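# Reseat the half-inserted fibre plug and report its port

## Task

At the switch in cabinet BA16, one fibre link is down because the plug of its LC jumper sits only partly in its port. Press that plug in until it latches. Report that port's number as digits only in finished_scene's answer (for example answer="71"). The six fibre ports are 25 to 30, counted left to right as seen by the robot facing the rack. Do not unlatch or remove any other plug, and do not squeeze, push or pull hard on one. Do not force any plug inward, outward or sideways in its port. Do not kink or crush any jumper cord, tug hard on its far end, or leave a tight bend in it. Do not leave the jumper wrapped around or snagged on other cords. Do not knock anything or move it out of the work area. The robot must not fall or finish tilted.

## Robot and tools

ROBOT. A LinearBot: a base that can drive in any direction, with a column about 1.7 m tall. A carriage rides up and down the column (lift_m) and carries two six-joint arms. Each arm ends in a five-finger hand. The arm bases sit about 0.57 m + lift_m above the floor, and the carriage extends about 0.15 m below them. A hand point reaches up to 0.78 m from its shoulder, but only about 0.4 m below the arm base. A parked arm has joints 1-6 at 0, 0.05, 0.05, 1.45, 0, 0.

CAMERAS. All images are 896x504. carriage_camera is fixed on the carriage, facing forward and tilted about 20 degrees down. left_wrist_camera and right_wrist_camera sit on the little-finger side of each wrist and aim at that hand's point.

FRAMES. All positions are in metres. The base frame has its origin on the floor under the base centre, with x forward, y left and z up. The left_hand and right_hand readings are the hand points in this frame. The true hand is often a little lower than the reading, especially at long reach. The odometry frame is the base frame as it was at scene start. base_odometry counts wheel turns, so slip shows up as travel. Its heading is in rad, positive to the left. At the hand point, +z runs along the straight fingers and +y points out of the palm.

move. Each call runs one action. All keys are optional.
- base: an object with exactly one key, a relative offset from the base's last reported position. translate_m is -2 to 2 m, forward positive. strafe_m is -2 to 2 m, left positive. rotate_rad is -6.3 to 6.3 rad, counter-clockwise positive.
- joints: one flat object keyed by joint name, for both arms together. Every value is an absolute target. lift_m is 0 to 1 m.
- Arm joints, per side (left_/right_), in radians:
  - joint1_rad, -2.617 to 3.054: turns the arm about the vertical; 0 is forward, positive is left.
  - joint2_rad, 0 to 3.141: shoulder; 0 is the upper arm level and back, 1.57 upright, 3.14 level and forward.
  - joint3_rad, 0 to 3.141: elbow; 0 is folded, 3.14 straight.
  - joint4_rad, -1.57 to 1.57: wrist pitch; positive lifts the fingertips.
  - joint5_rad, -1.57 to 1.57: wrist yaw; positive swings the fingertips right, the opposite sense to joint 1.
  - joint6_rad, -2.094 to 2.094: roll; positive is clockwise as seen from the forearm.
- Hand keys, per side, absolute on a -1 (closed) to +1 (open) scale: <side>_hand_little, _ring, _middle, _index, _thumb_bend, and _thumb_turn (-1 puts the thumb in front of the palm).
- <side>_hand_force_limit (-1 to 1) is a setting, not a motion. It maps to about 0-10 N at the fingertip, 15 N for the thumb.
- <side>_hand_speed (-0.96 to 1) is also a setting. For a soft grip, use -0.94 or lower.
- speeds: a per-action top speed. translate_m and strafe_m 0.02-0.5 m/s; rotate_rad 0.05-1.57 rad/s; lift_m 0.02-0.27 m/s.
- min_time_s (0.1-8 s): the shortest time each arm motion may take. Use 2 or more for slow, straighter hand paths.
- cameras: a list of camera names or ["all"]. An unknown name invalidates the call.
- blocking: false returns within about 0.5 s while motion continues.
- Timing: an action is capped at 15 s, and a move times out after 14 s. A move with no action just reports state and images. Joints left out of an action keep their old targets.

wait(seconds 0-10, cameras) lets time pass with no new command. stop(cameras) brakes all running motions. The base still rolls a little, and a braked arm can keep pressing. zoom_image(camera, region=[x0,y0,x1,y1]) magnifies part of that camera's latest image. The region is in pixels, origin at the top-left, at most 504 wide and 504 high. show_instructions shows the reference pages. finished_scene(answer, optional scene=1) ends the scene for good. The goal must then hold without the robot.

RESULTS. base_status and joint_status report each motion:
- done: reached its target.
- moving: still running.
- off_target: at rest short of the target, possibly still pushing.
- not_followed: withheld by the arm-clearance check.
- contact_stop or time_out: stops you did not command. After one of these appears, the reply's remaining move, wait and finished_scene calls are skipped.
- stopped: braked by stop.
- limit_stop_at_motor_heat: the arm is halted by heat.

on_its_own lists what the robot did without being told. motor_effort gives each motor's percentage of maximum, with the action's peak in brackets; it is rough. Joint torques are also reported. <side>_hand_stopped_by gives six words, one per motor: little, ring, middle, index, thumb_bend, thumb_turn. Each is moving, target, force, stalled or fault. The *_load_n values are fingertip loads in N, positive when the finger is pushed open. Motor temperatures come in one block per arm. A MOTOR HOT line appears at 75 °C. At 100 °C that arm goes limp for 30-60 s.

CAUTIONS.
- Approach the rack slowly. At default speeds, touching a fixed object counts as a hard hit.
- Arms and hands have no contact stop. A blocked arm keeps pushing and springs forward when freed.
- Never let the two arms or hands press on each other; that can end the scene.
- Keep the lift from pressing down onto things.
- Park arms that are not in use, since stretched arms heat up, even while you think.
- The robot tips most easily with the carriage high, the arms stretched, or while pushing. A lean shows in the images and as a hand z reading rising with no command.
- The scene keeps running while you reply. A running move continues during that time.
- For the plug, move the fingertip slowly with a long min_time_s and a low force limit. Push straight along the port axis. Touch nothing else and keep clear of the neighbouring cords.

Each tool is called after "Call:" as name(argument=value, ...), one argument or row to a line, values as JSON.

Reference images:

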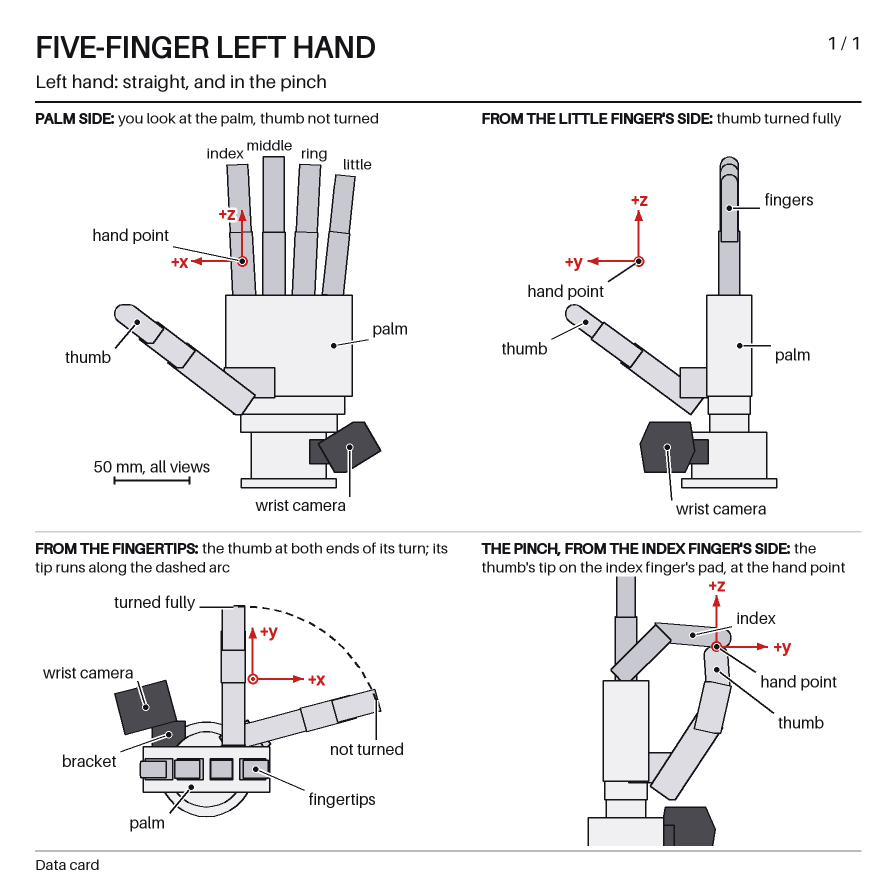

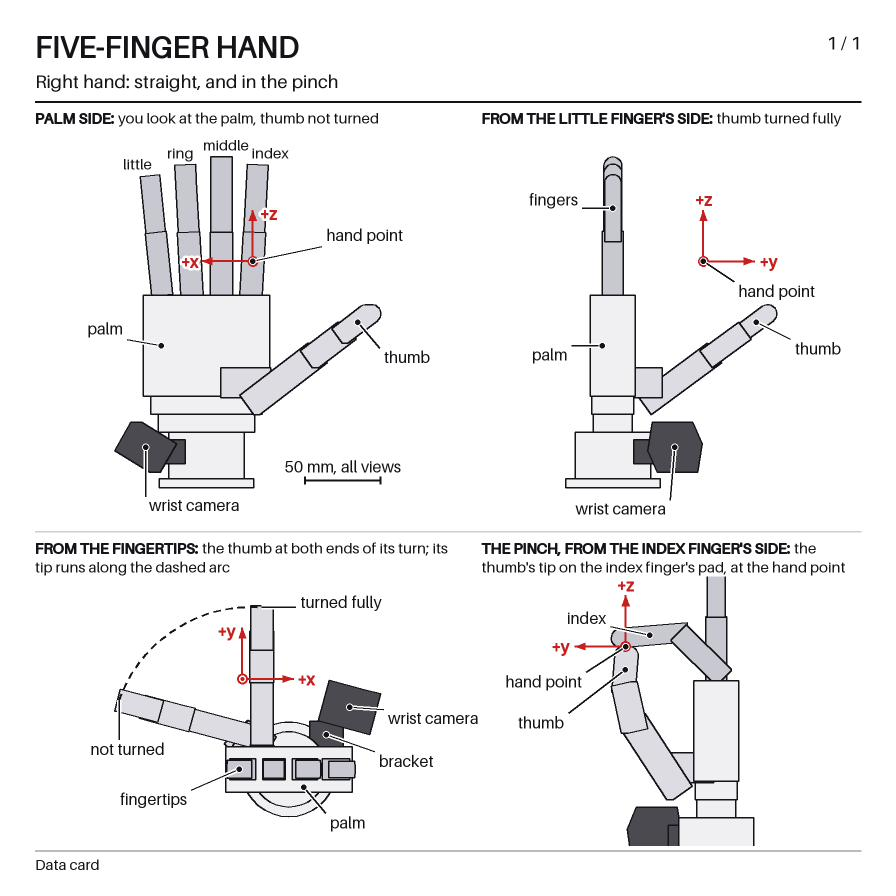

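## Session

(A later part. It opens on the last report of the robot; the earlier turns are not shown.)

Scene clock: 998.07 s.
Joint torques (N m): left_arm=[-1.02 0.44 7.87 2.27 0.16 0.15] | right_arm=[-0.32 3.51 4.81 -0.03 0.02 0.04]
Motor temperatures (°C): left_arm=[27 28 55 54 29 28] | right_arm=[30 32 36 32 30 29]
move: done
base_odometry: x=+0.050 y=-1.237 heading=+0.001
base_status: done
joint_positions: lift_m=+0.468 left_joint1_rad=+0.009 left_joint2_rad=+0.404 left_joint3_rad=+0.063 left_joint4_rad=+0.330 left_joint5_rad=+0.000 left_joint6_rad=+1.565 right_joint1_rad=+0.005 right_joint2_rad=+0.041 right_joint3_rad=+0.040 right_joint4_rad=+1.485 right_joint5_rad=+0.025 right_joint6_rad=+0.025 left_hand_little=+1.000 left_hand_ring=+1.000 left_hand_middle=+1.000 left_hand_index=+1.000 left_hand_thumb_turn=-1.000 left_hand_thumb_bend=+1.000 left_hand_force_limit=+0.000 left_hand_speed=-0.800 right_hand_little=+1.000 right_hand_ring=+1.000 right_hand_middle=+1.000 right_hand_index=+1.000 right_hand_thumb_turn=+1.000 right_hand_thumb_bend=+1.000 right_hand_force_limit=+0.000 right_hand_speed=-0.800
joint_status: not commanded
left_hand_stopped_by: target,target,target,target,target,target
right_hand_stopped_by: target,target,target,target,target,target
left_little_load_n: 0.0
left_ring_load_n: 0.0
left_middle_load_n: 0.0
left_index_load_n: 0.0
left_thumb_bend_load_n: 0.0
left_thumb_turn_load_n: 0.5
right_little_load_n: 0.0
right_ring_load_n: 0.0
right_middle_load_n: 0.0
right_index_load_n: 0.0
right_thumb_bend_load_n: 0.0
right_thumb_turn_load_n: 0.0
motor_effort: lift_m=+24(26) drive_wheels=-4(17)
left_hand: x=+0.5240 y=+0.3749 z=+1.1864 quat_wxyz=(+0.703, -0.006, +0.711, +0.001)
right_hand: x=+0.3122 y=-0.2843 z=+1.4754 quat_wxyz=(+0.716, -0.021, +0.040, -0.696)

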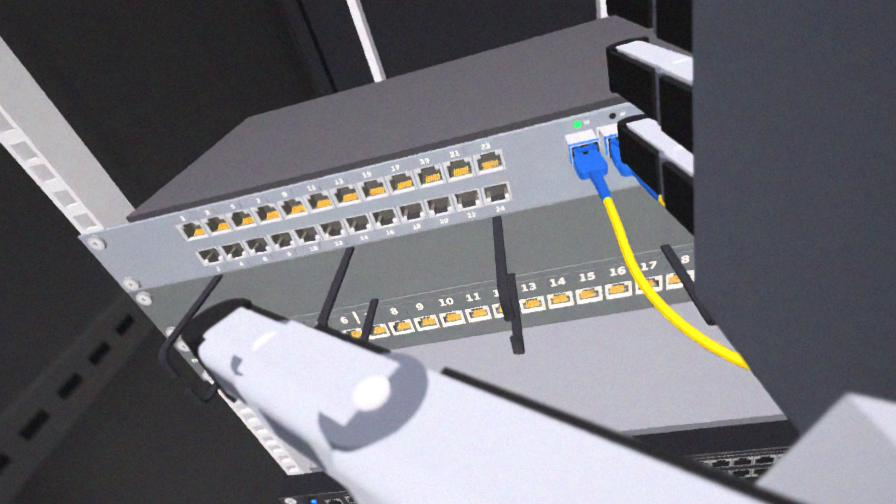

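Call:
move(
  base={"strafe_m": -0.0015},
  joints={"lift_m": 0.463},
  speeds={"strafe_m": 0.02, "lift_m": 0.02},
  cameras=["left_wrist_camera"],
)

Call:
zoom_image(
  camera="left_wrist_camera",
  region=[570, 100, 680, 200],
)

Call:
move(
  joints={"lift_m": 0.461},
  speeds={"lift_m": 0.02},
  cameras=["left_wrist_camera"],
)

Call:
zoom_image(
  camera="left_wrist_camera",
  region=[570, 100, 680, 200],
)

Scene clock: 1019.63 s.
Joint torques (N m): left_arm=[-0.95 0.47 7.97 2.26 0.16 0.15] | right_arm=[-0.18 3.49 4.77 0.01 0 0.03]
Motor temperatures (°C): left_arm=[27 28 54 55 29 28] | right_arm=[30 31 36 31 30 29]
move: done
base_odometry: x=+0.050 y=-1.238 heading=+0.002
base_status: done
joint_positions: lift_m=+0.463 left_joint1_rad=+0.009 left_joint2_rad=+0.403 left_joint3_rad=+0.062 left_joint4_rad=+0.331 left_joint5_rad=+0.000 left_joint6_rad=+1.565 right_joint1_rad=+0.005 right_joint2_rad=+0.041 right_joint3_rad=+0.040 right_joint4_rad=+1.486 right_joint5_rad=+0.025 right_joint6_rad=+0.025 left_hand_little=+1.000 left_hand_ring=+1.000 left_hand_middle=+1.000 left_hand_index=+1.000 left_hand_thumb_turn=-1.000 left_hand_thumb_bend=+1.000 left_hand_force_limit=+0.000 left_hand_speed=-0.800 right_hand_little=+1.000 right_hand_ring=+1.000 right_hand_middle=+1.000 right_hand_index=+1.000 right_hand_thumb_turn=+1.000 right_hand_thumb_bend=+1.000 right_hand_force_limit=+0.000 right_hand_speed=-0.800
joint_status: all done
left_hand_stopped_by: target,target,target,target,target,target
right_hand_stopped_by: target,target,target,target,target,target
left_little_load_n: 0.0
left_ring_load_n: 0.0
left_middle_load_n: 0.0
left_index_load_n: 0.0
left_thumb_bend_load_n: 0.0
left_thumb_turn_load_n: 0.5
right_little_load_n: 0.0
right_ring_load_n: 0.0
right_middle_load_n: 0.0
right_index_load_n: 0.0
right_thumb_bend_load_n: 0.0
right_thumb_turn_load_n: 0.0
motor_effort: lift_m=+23(25) drive_wheels=-3(10)
left_hand: x=+0.5239 y=+0.3749 z=+1.1810 quat_wxyz=(+0.703, -0.006, +0.711, +0.001)
right_hand: x=+0.3121 y=-0.2843 z=+1.4704 quat_wxyz=(+0.717, -0.021, +0.040, -0.696)

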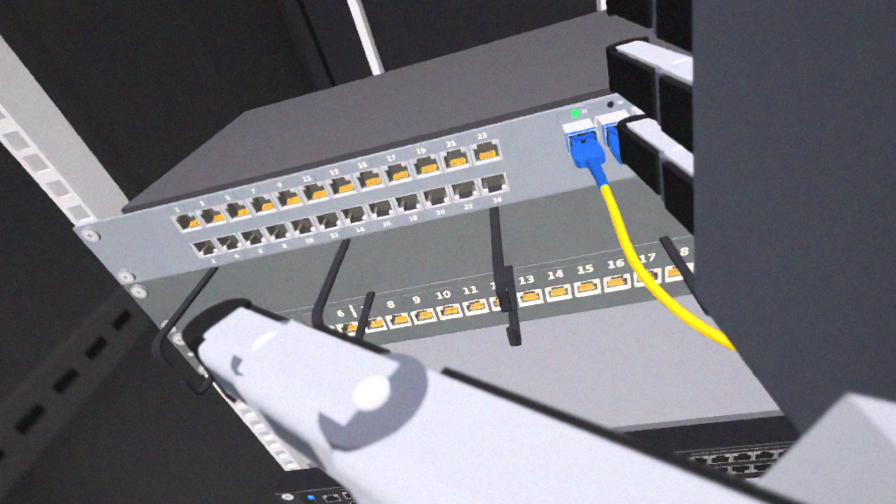

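Scaled by 4.582 from the camera's image (finer frame: 1280x720).

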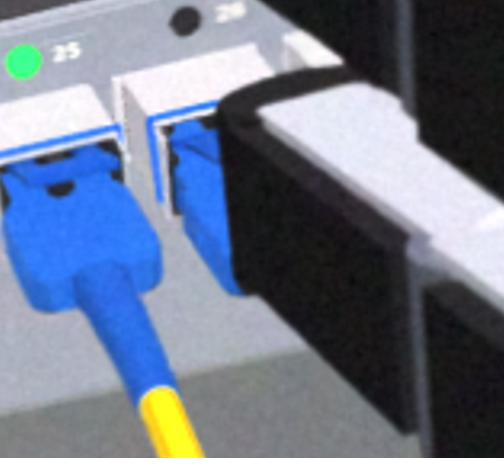

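Scene clock: 1020.03 s.
Joint torques (N m): left_arm=[-0.94 0.53 8.01 2.26 0.14 0.15] | right_arm=[-0.51 3.51 4.82 -0.01 0.02 0.02]
Motor temperatures (°C): left_arm=[27 28 54 55 29 28] | right_arm=[30 31 36 31 30 29]
move: done
base_odometry: x=+0.050 y=-1.238 heading=+0.002
base_status: not commanded
joint_positions: lift_m=+0.461 left_joint1_rad=+0.009 left_joint2_rad=+0.403 left_joint3_rad=+0.061 left_joint4_rad=+0.331 left_joint5_rad=+0.000 left_joint6_rad=+1.565 right_joint1_rad=+0.005 right_joint2_rad=+0.041 right_joint3_rad=+0.040 right_joint4_rad=+1.485 right_joint5_rad=+0.025 right_joint6_rad=+0.025 left_hand_little=+1.000 left_hand_ring=+1.000 left_hand_middle=+1.000 left_hand_index=+1.000 left_hand_thumb_turn=-1.000 left_hand_thumb_bend=+1.000 left_hand_force_limit=+0.000 left_hand_speed=-0.800 right_hand_little=+1.000 right_hand_ring=+1.000 right_hand_middle=+1.000 right_hand_index=+1.000 right_hand_thumb_turn=+1.000 right_hand_thumb_bend=+1.000 right_hand_force_limit=+0.000 right_hand_speed=-0.800
joint_status: all done
left_hand_stopped_by: target,target,target,target,target,target
right_hand_stopped_by: target,target,target,target,target,target
left_little_load_n: 0.0
left_ring_load_n: 0.0
left_middle_load_n: 0.0
left_index_load_n: 0.0
left_thumb_bend_load_n: 0.0
left_thumb_turn_load_n: 0.5
right_little_load_n: 0.0
right_ring_load_n: 0.0
right_middle_load_n: 0.0
right_index_load_n: 0.0
right_thumb_bend_load_n: 0.0
right_thumb_turn_load_n: 0.0
motor_effort: lift_m=+23(25) drive_wheels=-3(5)
left_hand: x=+0.5239 y=+0.3749 z=+1.1789 quat_wxyz=(+0.703, -0.006, +0.711, +0.001)
right_hand: x=+0.3122 y=-0.2844 z=+1.4685 quat_wxyz=(+0.717, -0.021, +0.040, -0.696)

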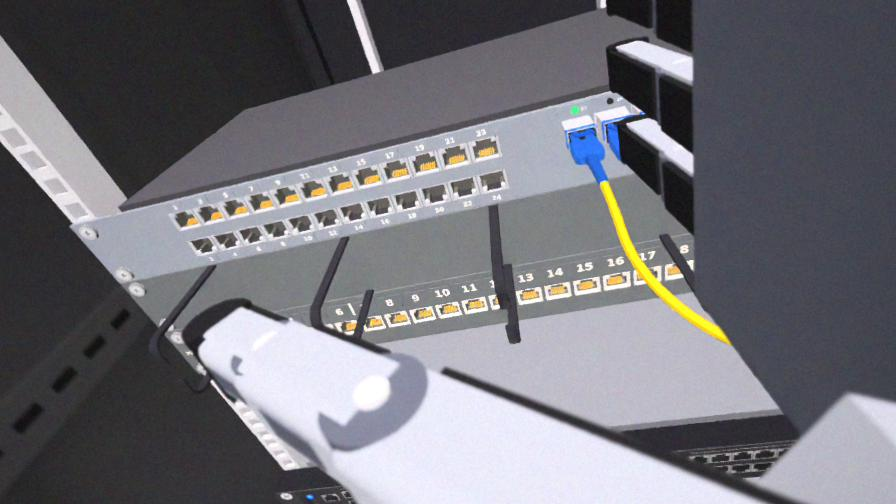

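Scaled by 4.582 from the camera's image (finer frame: 1280x720).

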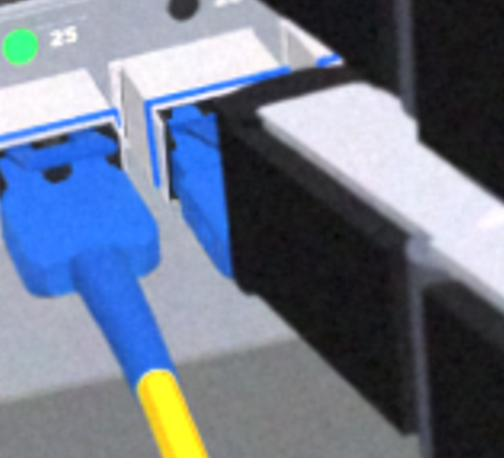

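Call:
move(
  joints={"lift_m": 0.459},
  speeds={"lift_m": 0.02},
)

Call:
move(
  joints={"lift_m": 0.458},
  speeds={"lift_m": 0.02},
  cameras=["left_wrist_camera"],
)

Call:
zoom_image(
  camera="left_wrist_camera",
  region=[570, 90, 680, 190],
)

Scene clock: 1032.43 s.
Joint torques (N m): left_arm=[-0.92 0.53 8.06 2.26 0.15 0.15] | right_arm=[-0.28 3.38 4.85 -0.04 0 0.07]
move: done
base_odometry: x=+0.050 y=-1.238 heading=+0.002
base_status: not commanded
joint_positions: lift_m=+0.459 left_joint1_rad=+0.009 left_joint2_rad=+0.403 left_joint3_rad=+0.060 left_joint4_rad=+0.332 left_joint5_rad=+0.000 left_joint6_rad=+1.565 right_joint1_rad=+0.005 right_joint2_rad=+0.041 right_joint3_rad=+0.040 right_joint4_rad=+1.485 right_joint5_rad=+0.025 right_joint6_rad=+0.025 left_hand_little=+1.000 left_hand_ring=+1.000 left_hand_middle=+1.000 left_hand_index=+1.000 left_hand_thumb_turn=-1.000 left_hand_thumb_bend=+1.000 left_hand_force_limit=+0.000 left_hand_speed=-0.800 right_hand_little=+1.000 right_hand_ring=+1.000 right_hand_middle=+1.000 right_hand_index=+1.000 right_hand_thumb_turn=+1.000 right_hand_thumb_bend=+1.000 right_hand_force_limit=+0.000 right_hand_speed=-0.800
joint_status: all done
left_hand_stopped_by: target,target,target,target,target,target
right_hand_stopped_by: target,target,target,target,target,target
left_little_load_n: 0.0
left_ring_load_n: 0.0
left_middle_load_n: 0.0
left_index_load_n: 0.0
left_thumb_bend_load_n: 0.0
left_thumb_turn_load_n: 0.5
right_little_load_n: 0.0
right_ring_load_n: 0.0
right_middle_load_n: 0.0
right_index_load_n: 0.0
right_thumb_bend_load_n: 0.0
right_thumb_turn_load_n: 0.0
motor_effort: lift_m=+25(25) drive_wheels=-4(6)
left_hand: x=+0.5239 y=+0.3749 z=+1.1768 quat_wxyz=(+0.703, -0.006, +0.711, +0.001)
right_hand: x=+0.3122 y=-0.2844 z=+1.4665 quat_wxyz=(+0.717, -0.021, +0.040, -0.696)
pictures: none

Scene clock: 1032.73 s.
Joint torques (N m): left_arm=[-0.96 0.64 8.05 2.24 0.16 0.15] | right_arm=[-0.34 3.41 4.74 -0.02 -0.01 0.06]
move: done
base_odometry: x=+0.050 y=-1.238 heading=+0.002
base_status: not commanded
joint_positions: lift_m=+0.458 left_joint1_rad=+0.009 left_joint2_rad=+0.402 left_joint3_rad=+0.060 left_joint4_rad=+0.333 left_joint5_rad=+0.000 left_joint6_rad=+1.565 right_joint1_rad=+0.005 right_joint2_rad=+0.041 right_joint3_rad=+0.040 right_joint4_rad=+1.486 right_joint5_rad=+0.025 right_joint6_rad=+0.025 left_hand_little=+1.000 left_hand_ring=+1.000 left_hand_middle=+1.000 left_hand_index=+1.000 left_hand_thumb_turn=-1.000 left_hand_thumb_bend=+1.000 left_hand_force_limit=+0.000 left_hand_speed=-0.800 right_hand_little=+1.000 right_hand_ring=+1.000 right_hand_middle=+1.000 right_hand_index=+1.000 right_hand_thumb_turn=+1.000 right_hand_thumb_bend=+1.000 right_hand_force_limit=+0.000 right_hand_speed=-0.800
joint_status: all done
left_hand_stopped_by: target,target,target,target,target,target
right_hand_stopped_by: target,target,target,target,target,target
left_little_load_n: 0.0
left_ring_load_n: -0.5
left_middle_load_n: 0.0
left_index_load_n: 0.0
left_thumb_bend_load_n: 0.0
left_thumb_turn_load_n: 0.0
right_little_load_n: 0.0
right_ring_load_n: 0.0
right_middle_load_n: 0.0
right_index_load_n: 0.0
right_thumb_bend_load_n: 0.0
right_thumb_turn_load_n: 0.0
motor_effort: lift_m=+22(24) drive_wheels=-2(6)
left_hand: x=+0.5238 y=+0.3749 z=+1.1764 quat_wxyz=(+0.704, -0.006, +0.710, +0.001)
right_hand: x=+0.3119 y=-0.2844 z=+1.4655 quat_wxyz=(+0.717, -0.021, +0.040, -0.696)

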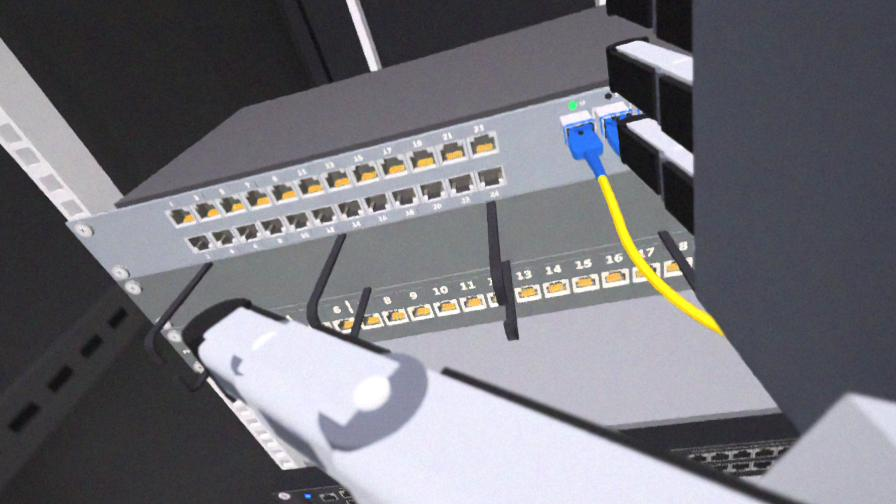

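Scaled by 4.582 from the camera's image (finer frame: 1280x720).

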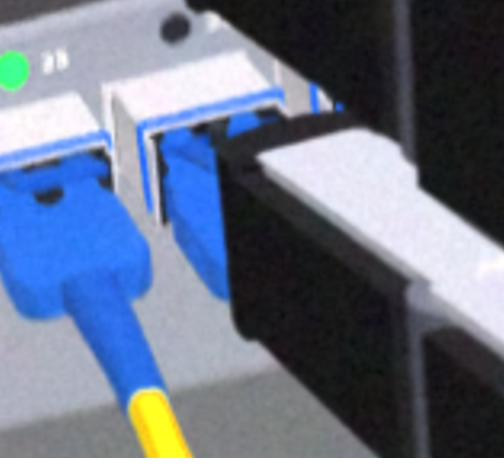

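Call:
move(
  joints={"lift_m": 0.4565},
  speeds={"lift_m": 0.02},
)

Call:
wait(
  seconds=0.5,
)

Call:
move(
  joints={"lift_m": 0.455},
  speeds={"lift_m": 0.02},
  cameras=["left_wrist_camera", "carriage_camera"],
)

Call:
zoom_image(
  camera="left_wrist_camera",
  region=[570, 90, 680, 190],
)

Call:
zoom_image(
  camera="carriage_camera",
  region=[280, 270, 380, 340],
)

Scene clock: 1044.10 s.
Joint torques (N m): left_arm=[-0.98 0.62 8.08 2.26 0.16 0.15] | right_arm=[-0.38 3.49 4.77 0.02 -0.01 0.05]
move: done
base_odometry: x=+0.050 y=-1.238 heading=+0.002
base_status: not commanded
joint_positions: lift_m=+0.457 left_joint1_rad=+0.009 left_joint2_rad=+0.402 left_joint3_rad=+0.060 left_joint4_rad=+0.331 left_joint5_rad=+0.000 left_joint6_rad=+1.565 right_joint1_rad=+0.005 right_joint2_rad=+0.041 right_joint3_rad=+0.040 right_joint4_rad=+1.486 right_joint5_rad=+0.025 right_joint6_rad=+0.025 left_hand_little=+1.000 left_hand_ring=+1.000 left_hand_middle=+1.000 left_hand_index=+1.000 left_hand_thumb_turn=-1.000 left_hand_thumb_bend=+1.000 left_hand_force_limit=+0.000 left_hand_speed=-0.800 right_hand_little=+1.000 right_hand_ring=+1.000 right_hand_middle=+1.000 right_hand_index=+1.000 right_hand_thumb_turn=+1.000 right_hand_thumb_bend=+1.000 right_hand_force_limit=+0.000 right_hand_speed=-0.800
joint_status: all done
left_hand_stopped_by: target,target,target,target,target,target
right_hand_stopped_by: target,target,target,target,target,target
left_little_load_n: 0.0
left_ring_load_n: 0.0
left_middle_load_n: 0.0
left_index_load_n: 0.0
left_thumb_bend_load_n: 0.0
left_thumb_turn_load_n: 0.0
right_little_load_n: 0.0
right_ring_load_n: 0.0
right_middle_load_n: 0.0
right_index_load_n: 0.0
right_thumb_bend_load_n: 0.0
right_thumb_turn_load_n: 0.0
motor_effort: lift_m=+23(25) drive_wheels=+4(5)
left_hand: x=+0.5238 y=+0.3749 z=+1.1746 quat_wxyz=(+0.704, -0.006, +0.711, +0.001)
right_hand: x=+0.3119 y=-0.2844 z=+1.4640 quat_wxyz=(+0.717, -0.021, +0.040, -0.696)
pictures: none

Scene clock: 1044.60 s.
Joint torques (N m): left_arm=[-0.96 0.65 8.09 2.22 0.16 0.15] | right_arm=[-0.46 3.52 4.75 -0.04 -0.03 0.04]
base_odometry: x=+0.050 y=-1.238 heading=+0.002
base_status: not commanded
joint_positions: lift_m=+0.457 left_joint1_rad=+0.009 left_joint2_rad=+0.402 left_joint3_rad=+0.060 left_joint4_rad=+0.331 left_joint5_rad=+0.000 left_joint6_rad=+1.565 right_joint1_rad=+0.005 right_joint2_rad=+0.041 right_joint3_rad=+0.040 right_joint4_rad=+1.486 right_joint5_rad=+0.025 right_joint6_rad=+0.025 left_hand_little=+1.000 left_hand_ring=+1.000 left_hand_middle=+1.000 left_hand_index=+1.000 left_hand_thumb_turn=-1.000 left_hand_thumb_bend=+1.000 left_hand_force_limit=+0.000 left_hand_speed=-0.800 right_hand_little=+1.000 right_hand_ring=+1.000 right_hand_middle=+1.000 right_hand_index=+1.000 right_hand_thumb_turn=+1.000 right_hand_thumb_bend=+1.000 right_hand_force_limit=+0.000 right_hand_speed=-0.800
joint_status: all done
left_hand_stopped_by: target,target,target,target,target,target
right_hand_stopped_by: target,target,target,target,target,target
left_little_load_n: 0.0
left_ring_load_n: 0.5
left_middle_load_n: -0.5
left_index_load_n: 0.0
left_thumb_bend_load_n: 0.0
left_thumb_turn_load_n: 0.0
right_little_load_n: 0.0
right_ring_load_n: 0.0
right_middle_load_n: 0.0
right_index_load_n: 0.0
right_thumb_bend_load_n: 0.0
right_thumb_turn_load_n: 0.0
motor_effort: lift_m=+23(25) drive_wheels=-3(5)
left_hand: x=+0.5238 y=+0.3749 z=+1.1746 quat_wxyz=(+0.704, -0.006, +0.711, +0.001)
right_hand: x=+0.3119 y=-0.2844 z=+1.4640 quat_wxyz=(+0.717, -0.021, +0.040, -0.696)
wait: 0.50 s; at rest by 0.27 s
pictures: none

Scene clock: 1044.97 s.
Joint torques (N m): left_arm=[-0.99 0.65 8.08 2.28 0.15 0.14] | right_arm=[-0.29 3.52 4.83 0.01 0.01 0.04]
move: done
base_odometry: x=+0.050 y=-1.238 heading=+0.002
base_status: not commanded
joint_positions: lift_m=+0.455 left_joint1_rad=+0.009 left_joint2_rad=+0.402 left_joint3_rad=+0.060 left_joint4_rad=+0.331 left_joint5_rad=+0.000 left_joint6_rad=+1.565 right_joint1_rad=+0.005 right_joint2_rad=+0.041 right_joint3_rad=+0.040 right_joint4_rad=+1.486 right_joint5_rad=+0.025 right_joint6_rad=+0.025 left_hand_little=+1.000 left_hand_ring=+1.000 left_hand_middle=+1.000 left_hand_index=+1.000 left_hand_thumb_turn=-1.000 left_hand_thumb_bend=+1.000 left_hand_force_limit=+0.000 left_hand_speed=-0.800 right_hand_little=+1.000 right_hand_ring=+1.000 right_hand_middle=+1.000 right_hand_index=+1.000 right_hand_thumb_turn=+1.000 right_hand_thumb_bend=+1.000 right_hand_force_limit=+0.000 right_hand_speed=-0.800
joint_status: all done
left_hand_stopped_by: target,target,target,target,target,target
right_hand_stopped_by: target,target,target,target,target,target
left_little_load_n: 0.0
left_ring_load_n: 0.0
left_middle_load_n: 0.0
left_index_load_n: 0.0
left_thumb_bend_load_n: 0.0
left_thumb_turn_load_n: 0.5
right_little_load_n: 0.0
right_ring_load_n: 0.0
right_middle_load_n: 0.0
right_index_load_n: 0.0
right_thumb_bend_load_n: 0.0
right_thumb_turn_load_n: 0.0
motor_effort: lift_m=+24(24) drive_wheels=+7(7)
left_hand: x=+0.5238 y=+0.3749 z=+1.1730 quat_wxyz=(+0.704, -0.006, +0.711, +0.001)
right_hand: x=+0.3119 y=-0.2844 z=+1.4625 quat_wxyz=(+0.717, -0.021, +0.040, -0.696)
pictures: carriage_camera, left_wrist_camera

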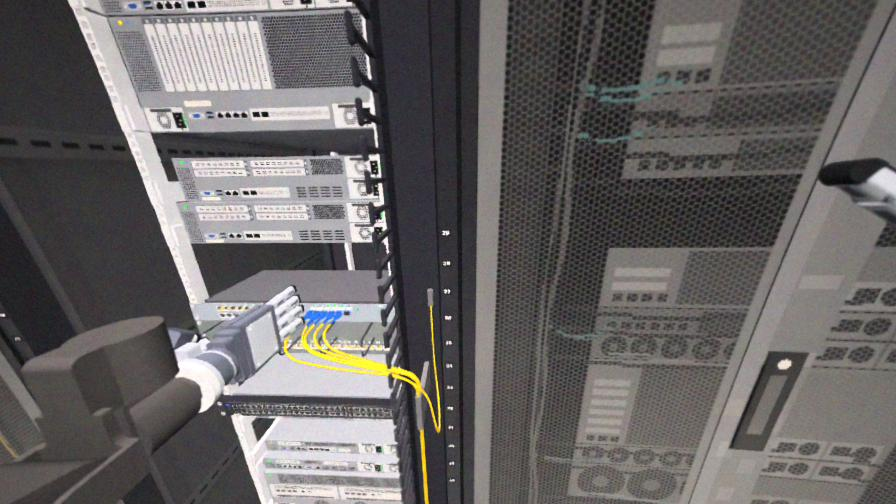

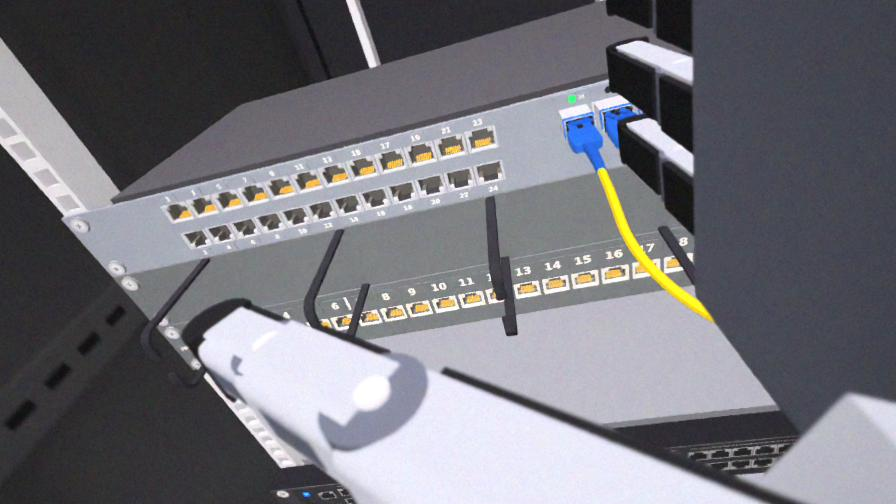

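Scaled by 4.582 from the camera's image (finer frame: 1280x720).

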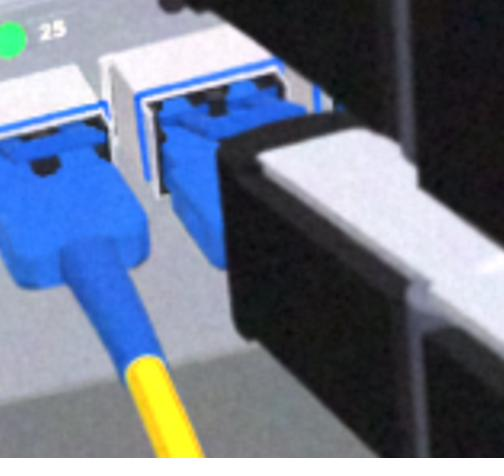

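Scaled by 5.040 from the camera's image (finer frame: 1280x720).

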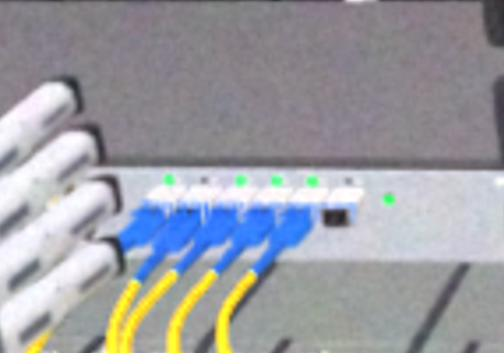

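Call:
move(
  base={"strafe_m": -0.0065},
  joints={"lift_m": 0.461},
  speeds={"strafe_m": 0.02, "lift_m": 0.03},
)

Call:
move(
  base={"translate_m": 0.014},
  speeds={"translate_m": 0.02},
  cameras=["left_wrist_camera", "carriage_camera"],
)

Call:
zoom_image(
  camera="left_wrist_camera",
  region=[570, 90, 680, 190],
)

Call:
zoom_image(
  camera="carriage_camera",
  region=[280, 270, 380, 340],
)

Scene clock: 1122.37 s.
Joint torques (N m): left_arm=[-0.98 0.75 8.03 2.21 0.17 0.15] | right_arm=[-0.35 3.45 4.82 -0.04 -0.02 0.07]
move: done
base_odometry: x=+0.050 y=-1.244 heading=+0.002
base_status: done
joint_positions: lift_m=+0.461 left_joint1_rad=+0.009 left_joint2_rad=+0.401 left_joint3_rad=+0.060 left_joint4_rad=+0.334 left_joint5_rad=+0.000 left_joint6_rad=+1.565 right_joint1_rad=+0.005 right_joint2_rad=+0.041 right_joint3_rad=+0.040 right_joint4_rad=+1.486 right_joint5_rad=+0.026 right_joint6_rad=+0.025 left_hand_little=+1.000 left_hand_ring=+1.000 left_hand_middle=+1.000 left_hand_index=+1.000 left_hand_thumb_turn=-1.000 left_hand_thumb_bend=+1.000 left_hand_force_limit=+0.000 left_hand_speed=-0.800 right_hand_little=+1.000 right_hand_ring=+1.000 right_hand_middle=+1.000 right_hand_index=+1.000 right_hand_thumb_turn=+1.000 right_hand_thumb_bend=+1.000 right_hand_force_limit=+0.000 right_hand_speed=-0.800
joint_status: all done
left_hand_stopped_by: target,target,target,target,target,target
right_hand_stopped_by: target,target,target,target,target,target
left_little_load_n: 0.0
left_ring_load_n: 0.0
left_middle_load_n: 0.0
left_index_load_n: 0.0
left_thumb_bend_load_n: -0.5
left_thumb_turn_load_n: 0.5
right_little_load_n: 0.0
right_ring_load_n: 0.0
right_middle_load_n: 0.0
right_index_load_n: 0.0
right_thumb_bend_load_n: 0.0
right_thumb_turn_load_n: 0.0
motor_effort: lift_m=+26(29) drive_wheels=+3(12)
left_hand: x=+0.5239 y=+0.3749 z=+1.1795 quat_wxyz=(+0.705, -0.005, +0.710, +0.001)
right_hand: x=+0.3119 y=-0.2846 z=+1.4682 quat_wxyz=(+0.716, -0.021, +0.040, -0.696)
pictures: none

Scene clock: 1123.57 s.
Joint torques (N m): left_arm=[-0.96 0.8 8.02 2.23 0.15 0.15] | right_arm=[-0.29 3.54 4.78 -0.02 -0.01 0.04]
move: done
base_odometry: x=+0.064 y=-1.244 heading=+0.003
base_status: done
joint_positions: lift_m=+0.461 left_joint1_rad=+0.009 left_joint2_rad=+0.401 left_joint3_rad=+0.060 left_joint4_rad=+0.334 left_joint5_rad=+0.000 left_joint6_rad=+1.565 right_joint1_rad=+0.005 right_joint2_rad=+0.041 right_joint3_rad=+0.040 right_joint4_rad=+1.485 right_joint5_rad=+0.026 right_joint6_rad=+0.025 left_hand_little=+1.000 left_hand_ring=+1.000 left_hand_middle=+1.000 left_hand_index=+1.000 left_hand_thumb_turn=-1.000 left_hand_thumb_bend=+1.000 left_hand_force_limit=+0.000 left_hand_speed=-0.800 right_hand_little=+1.000 right_hand_ring=+1.000 right_hand_middle=+1.000 right_hand_index=+1.000 right_hand_thumb_turn=+1.000 right_hand_thumb_bend=+1.000 right_hand_force_limit=+0.000 right_hand_speed=-0.800
joint_status: not commanded
left_hand_stopped_by: target,target,target,target,target,target
right_hand_stopped_by: target,target,target,target,target,target
left_little_load_n: 0.0
left_ring_load_n: 0.0
left_middle_load_n: 0.0
left_index_load_n: 0.0
left_thumb_bend_load_n: 0.0
left_thumb_turn_load_n: 0.5
right_little_load_n: 0.0
right_ring_load_n: 0.0
right_middle_load_n: 0.0
right_index_load_n: -0.5
right_thumb_bend_load_n: 0.0
right_thumb_turn_load_n: 0.0
motor_effort: lift_m=+27(28) drive_wheels=+2(12)
left_hand: x=+0.5239 y=+0.3749 z=+1.1795 quat_wxyz=(+0.705, -0.005, +0.710, +0.001)
right_hand: x=+0.3121 y=-0.2846 z=+1.4681 quat_wxyz=(+0.716, -0.021, +0.040, -0.696)
pictures: carriage_camera, left_wrist_camera

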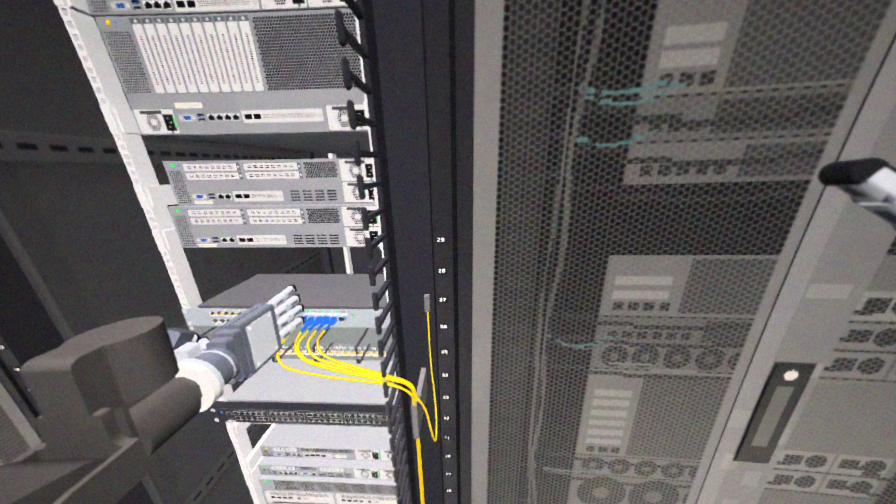

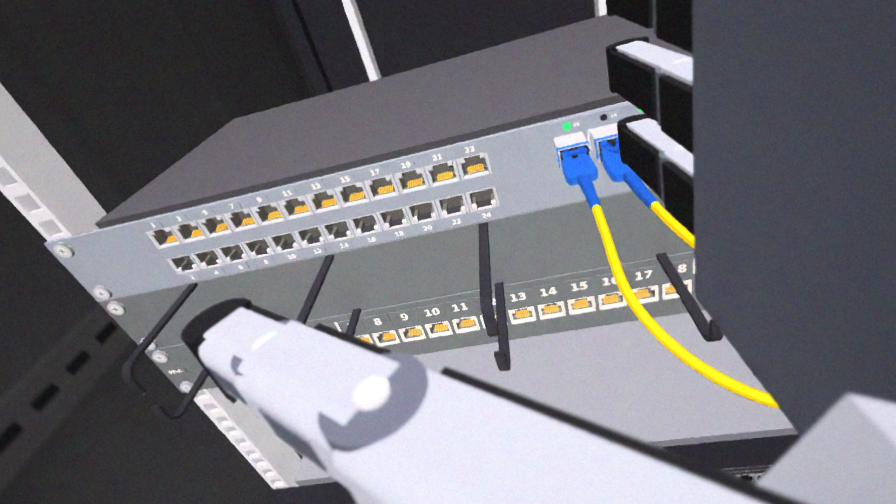

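Scaled by 4.582 from the camera's image (finer frame: 1280x720).

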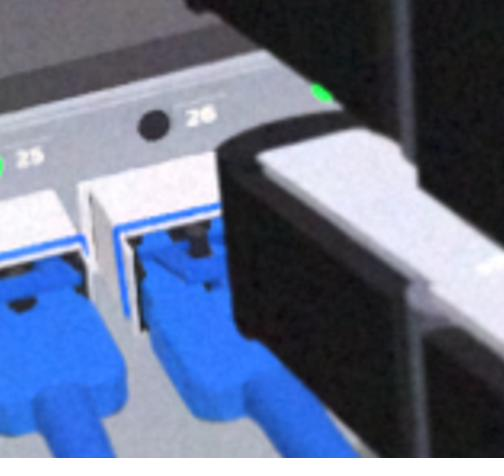

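Scaled by 5.040 from the camera's image (finer frame: 1280x720).

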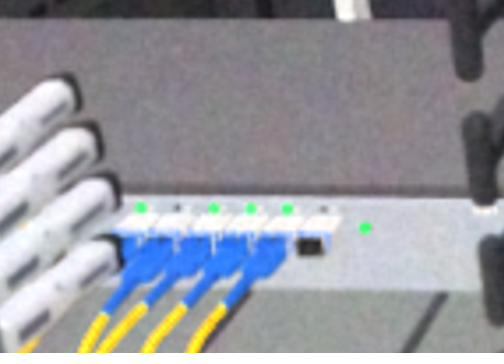

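Call:
zoom_image(
  camera="left_wrist_camera",
  region=[585, 120, 675, 220],
)

Scaled by 5.040 from the camera's image (finer frame: 1280x720).

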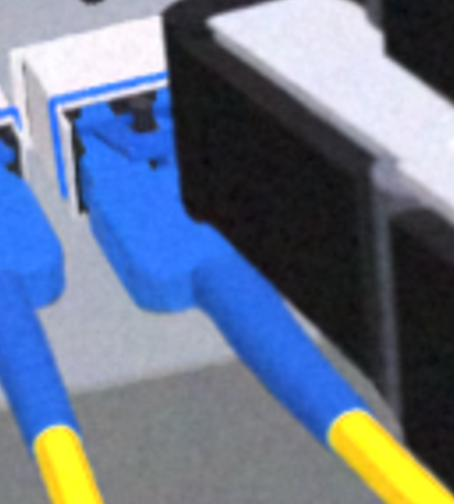

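Call:
move(
  joints={"lift_m": 0.454},
  speeds={"lift_m": 0.02},
)

Call:
move(
  base={"translate_m": 0.006},
  speeds={"translate_m": 0.02},
  cameras=["left_wrist_camera", "carriage_camera"],
)

Call:
zoom_image(
  camera="left_wrist_camera",
  region=[585, 110, 675, 210],
)

Call:
zoom_image(
  camera="carriage_camera",
  region=[280, 270, 380, 340],
)

Scene clock: 1154.77 s.
Joint torques (N m): left_arm=[-0.92 0.72 8.03 2.24 0.15 0.15] | right_arm=[-0.27 3.48 4.82 -0.04 -0.01 0.04]
move: done
base_odometry: x=+0.064 y=-1.244 heading=+0.003
base_status: not commanded
joint_positions: lift_m=+0.454 left_joint1_rad=+0.009 left_joint2_rad=+0.401 left_joint3_rad=+0.060 left_joint4_rad=+0.333 left_joint5_rad=+0.000 left_joint6_rad=+1.565 right_joint1_rad=+0.005 right_joint2_rad=+0.041 right_joint3_rad=+0.040 right_joint4_rad=+1.485 right_joint5_rad=+0.026 right_joint6_rad=+0.025 left_hand_little=+1.000 left_hand_ring=+1.000 left_hand_middle=+1.000 left_hand_index=+1.000 left_hand_thumb_turn=-1.000 left_hand_thumb_bend=+1.000 left_hand_force_limit=+0.000 left_hand_speed=-0.800 right_hand_little=+1.000 right_hand_ring=+1.000 right_hand_middle=+1.000 right_hand_index=+1.000 right_hand_thumb_turn=+1.000 right_hand_thumb_bend=+1.000 right_hand_force_limit=+0.000 right_hand_speed=-0.800
joint_status: all done
left_hand_stopped_by: target,target,target,target,target,target
right_hand_stopped_by: target,target,target,target,target,target
left_little_load_n: 0.0
left_ring_load_n: 0.0
left_middle_load_n: 0.0
left_index_load_n: 0.0
left_thumb_bend_load_n: 0.0
left_thumb_turn_load_n: 0.5
right_little_load_n: 0.0
right_ring_load_n: 0.0
right_middle_load_n: 0.0
right_index_load_n: 0.0
right_thumb_bend_load_n: 0.0
right_thumb_turn_load_n: 0.0
motor_effort: lift_m=+23(24) drive_wheels=+2(4)
left_hand: x=+0.5238 y=+0.3749 z=+1.1725 quat_wxyz=(+0.704, -0.005, +0.710, +0.001)
right_hand: x=+0.3121 y=-0.2846 z=+1.4615 quat_wxyz=(+0.716, -0.021, +0.040, -0.696)
pictures: none

Scene clock: 1155.70 s.
Joint torques (N m): left_arm=[-0.95 0.79 8.08 2.23 0.15 0.15] | right_arm=[-0.39 3.64 4.88 -0.08 0 0.03]
move: done
base_odometry: x=+0.070 y=-1.244 heading=+0.003
base_status: done
joint_positions: lift_m=+0.454 left_joint1_rad=+0.009 left_joint2_rad=+0.401 left_joint3_rad=+0.060 left_joint4_rad=+0.333 left_joint5_rad=+0.000 left_joint6_rad=+1.565 right_joint1_rad=+0.005 right_joint2_rad=+0.041 right_joint3_rad=+0.040 right_joint4_rad=+1.484 right_joint5_rad=+0.026 right_joint6_rad=+0.025 left_hand_little=+1.000 left_hand_ring=+1.000 left_hand_middle=+1.000 left_hand_index=+1.000 left_hand_thumb_turn=-1.000 left_hand_thumb_bend=+1.000 left_hand_force_limit=+0.000 left_hand_speed=-0.800 right_hand_little=+1.000 right_hand_ring=+1.000 right_hand_middle=+1.000 right_hand_index=+1.000 right_hand_thumb_turn=+1.000 right_hand_thumb_bend=+1.000 right_hand_force_limit=+0.000 right_hand_speed=-0.800
joint_status: not commanded
left_hand_stopped_by: target,target,target,target,target,target
right_hand_stopped_by: target,target,target,target,target,target
left_little_load_n: 0.0
left_ring_load_n: 0.0
left_middle_load_n: 0.0
left_index_load_n: 0.0
left_thumb_bend_load_n: 0.0
left_thumb_turn_load_n: 0.5
right_little_load_n: 0.5
right_ring_load_n: 0.0
right_middle_load_n: 0.0
right_index_load_n: 0.0
right_thumb_bend_load_n: 0.0
right_thumb_turn_load_n: 0.0
motor_effort: lift_m=+24(26) drive_wheels=-1(13)
left_hand: x=+0.5238 y=+0.3749 z=+1.1725 quat_wxyz=(+0.704, -0.005, +0.710, +0.001)
right_hand: x=+0.3123 y=-0.2846 z=+1.4614 quat_wxyz=(+0.716, -0.021, +0.040, -0.696)
pictures: carriage_camera, left_wrist_camera

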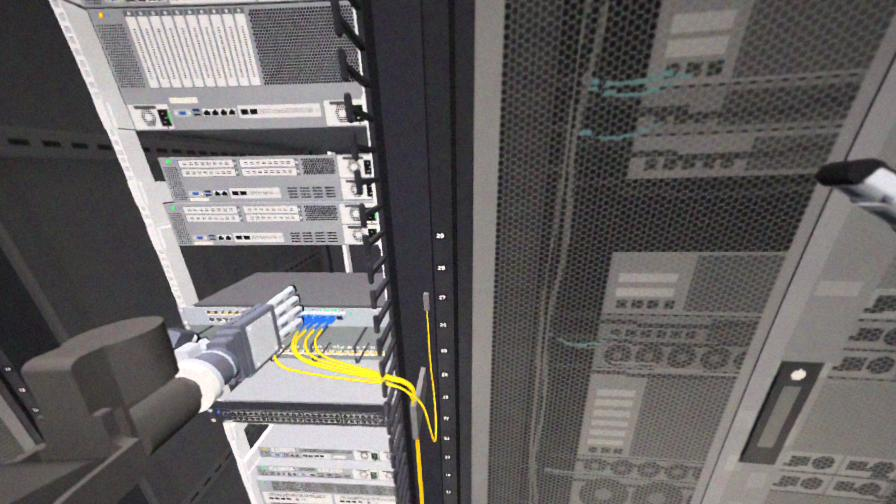

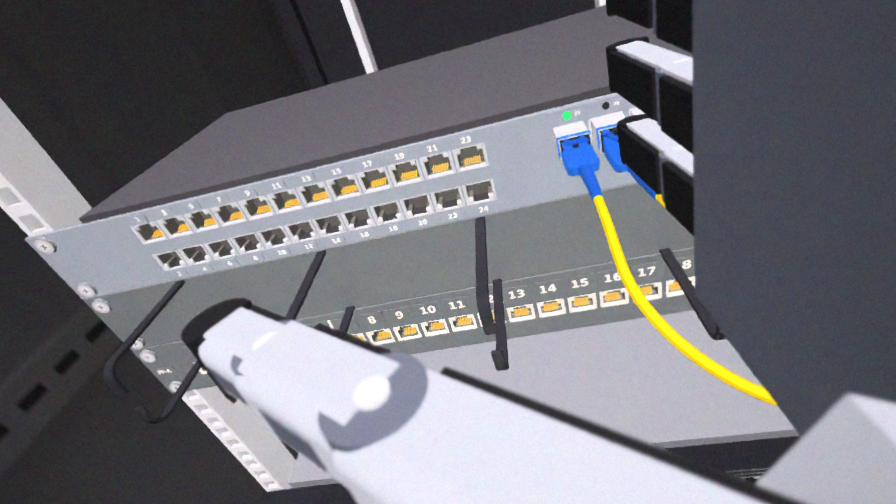

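Scaled by 5.040 from the camera's image (finer frame: 1280x720).

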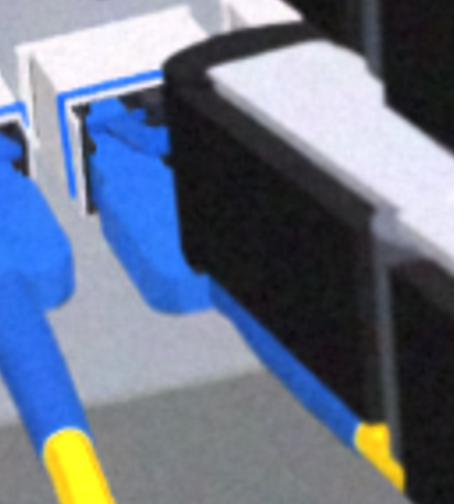

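Scaled by 5.040 from the camera's image (finer frame: 1280x720).

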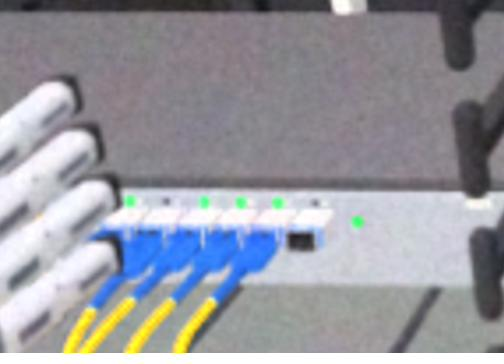

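Call:
move(
  joints={"lift_m": 0.4495},
  speeds={"lift_m": 0.02},
)

Call:
move(
  base={"translate_m": 0.003},
  speeds={"translate_m": 0.02},
  cameras=["left_wrist_camera", "carriage_camera"],
)

Call:
zoom_image(
  camera="left_wrist_camera",
  region=[585, 100, 675, 200],
)

Call:
zoom_image(
  camera="carriage_camera",
  region=[280, 270, 380, 340],
)

Scene clock: 1171.73 s.
Joint torques (N m): left_arm=[-0.96 0.79 8.02 2.23 0.16 0.15] | right_arm=[-0.31 3.55 4.74 0.02 0.01 0.07]
move: done
base_odometry: x=+0.070 y=-1.244 heading=+0.003
base_status: not commanded
joint_positions: lift_m=+0.450 left_joint1_rad=+0.009 left_joint2_rad=+0.401 left_joint3_rad=+0.060 left_joint4_rad=+0.334 left_joint5_rad=+0.000 left_joint6_rad=+1.565 right_joint1_rad=+0.005 right_joint2_rad=+0.041 right_joint3_rad=+0.040 right_joint4_rad=+1.485 right_joint5_rad=+0.026 right_joint6_rad=+0.025 left_hand_little=+1.000 left_hand_ring=+1.000 left_hand_middle=+1.000 left_hand_index=+1.000 left_hand_thumb_turn=-1.000 left_hand_thumb_bend=+1.000 left_hand_force_limit=+0.000 left_hand_speed=-0.800 right_hand_little=+1.000 right_hand_ring=+1.000 right_hand_middle=+1.000 right_hand_index=+1.000 right_hand_thumb_turn=+1.000 right_hand_thumb_bend=+1.000 right_hand_force_limit=+0.000 right_hand_speed=-0.800
joint_status: all done
left_hand_stopped_by: target,target,target,target,target,target
right_hand_stopped_by: target,target,target,target,target,target
left_little_load_n: 0.0
left_ring_load_n: 0.0
left_middle_load_n: 0.0
left_index_load_n: 0.0
left_thumb_bend_load_n: 0.0
left_thumb_turn_load_n: 0.5
right_little_load_n: 0.0
right_ring_load_n: 0.0
right_middle_load_n: 0.0
right_index_load_n: 0.0
right_thumb_bend_load_n: 0.0
right_thumb_turn_load_n: 0.0
motor_effort: lift_m=+22(23) drive_wheels=+0(3)
left_hand: x=+0.5239 y=+0.3749 z=+1.1685 quat_wxyz=(+0.705, -0.005, +0.709, +0.001)
right_hand: x=+0.3121 y=-0.2846 z=+1.4571 quat_wxyz=(+0.716, -0.021, +0.040, -0.696)
pictures: none

Scene clock: 1172.47 s.
Joint torques (N m): left_arm=[-0.96 0.76 8.09 2.22 0.15 0.14] | right_arm=[-0.43 3.58 4.88 -0.04 0 0.04]
move: done
base_odometry: x=+0.073 y=-1.245 heading=+0.002
base_status: done
joint_positions: lift_m=+0.450 left_joint1_rad=+0.009 left_joint2_rad=+0.401 left_joint3_rad=+0.060 left_joint4_rad=+0.335 left_joint5_rad=+0.000 left_joint6_rad=+1.565 right_joint1_rad=+0.005 right_joint2_rad=+0.041 right_joint3_rad=+0.040 right_joint4_rad=+1.485 right_joint5_rad=+0.026 right_joint6_rad=+0.025 left_hand_little=+1.000 left_hand_ring=+1.000 left_hand_middle=+1.000 left_hand_index=+1.000 left_hand_thumb_turn=-1.000 left_hand_thumb_bend=+1.000 left_hand_force_limit=+0.000 left_hand_speed=-0.800 right_hand_little=+1.000 right_hand_ring=+1.000 right_hand_middle=+1.000 right_hand_index=+1.000 right_hand_thumb_turn=+1.000 right_hand_thumb_bend=+1.000 right_hand_force_limit=+0.000 right_hand_speed=-0.800
joint_status: not commanded
left_hand_stopped_by: target,target,target,target,target,target
right_hand_stopped_by: target,target,target,target,target,target
left_little_load_n: 0.0
left_ring_load_n: 0.0
left_middle_load_n: 0.0
left_index_load_n: 0.0
left_thumb_bend_load_n: 0.0
left_thumb_turn_load_n: 0.0
right_little_load_n: 0.0
right_ring_load_n: 0.0
right_middle_load_n: 0.0
right_index_load_n: 0.0
right_thumb_bend_load_n: 0.0
right_thumb_turn_load_n: 0.0
motor_effort: lift_m=+22(24) drive_wheels=+0(9)
left_hand: x=+0.5239 y=+0.3749 z=+1.1687 quat_wxyz=(+0.705, -0.005, +0.709, +0.001)
right_hand: x=+0.3122 y=-0.2846 z=+1.4570 quat_wxyz=(+0.716, -0.021, +0.040, -0.696)
pictures: carriage_camera, left_wrist_camera

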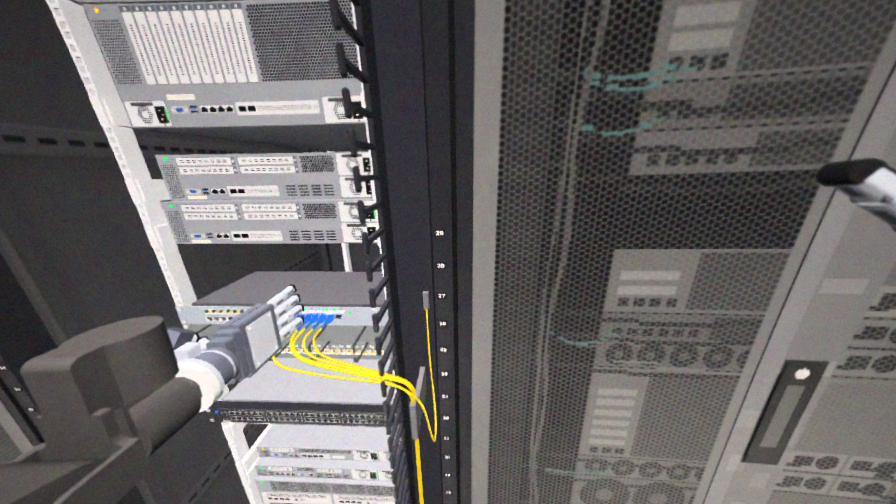

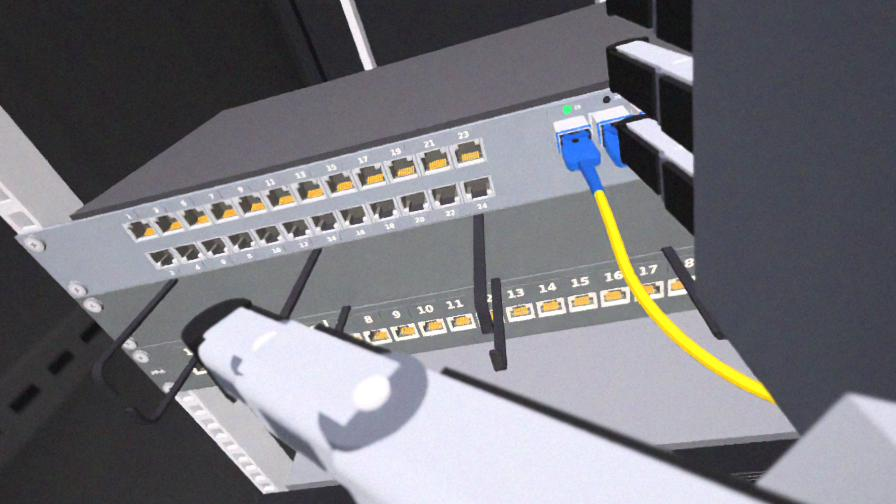

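Scaled by 5.040 from the camera's image (finer frame: 1280x720).

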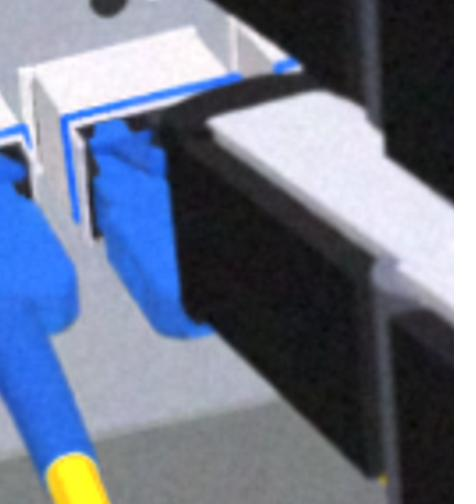

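Scaled by 5.040 from the camera's image (finer frame: 1280x720).

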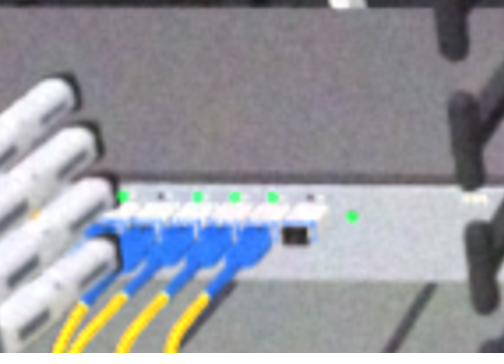

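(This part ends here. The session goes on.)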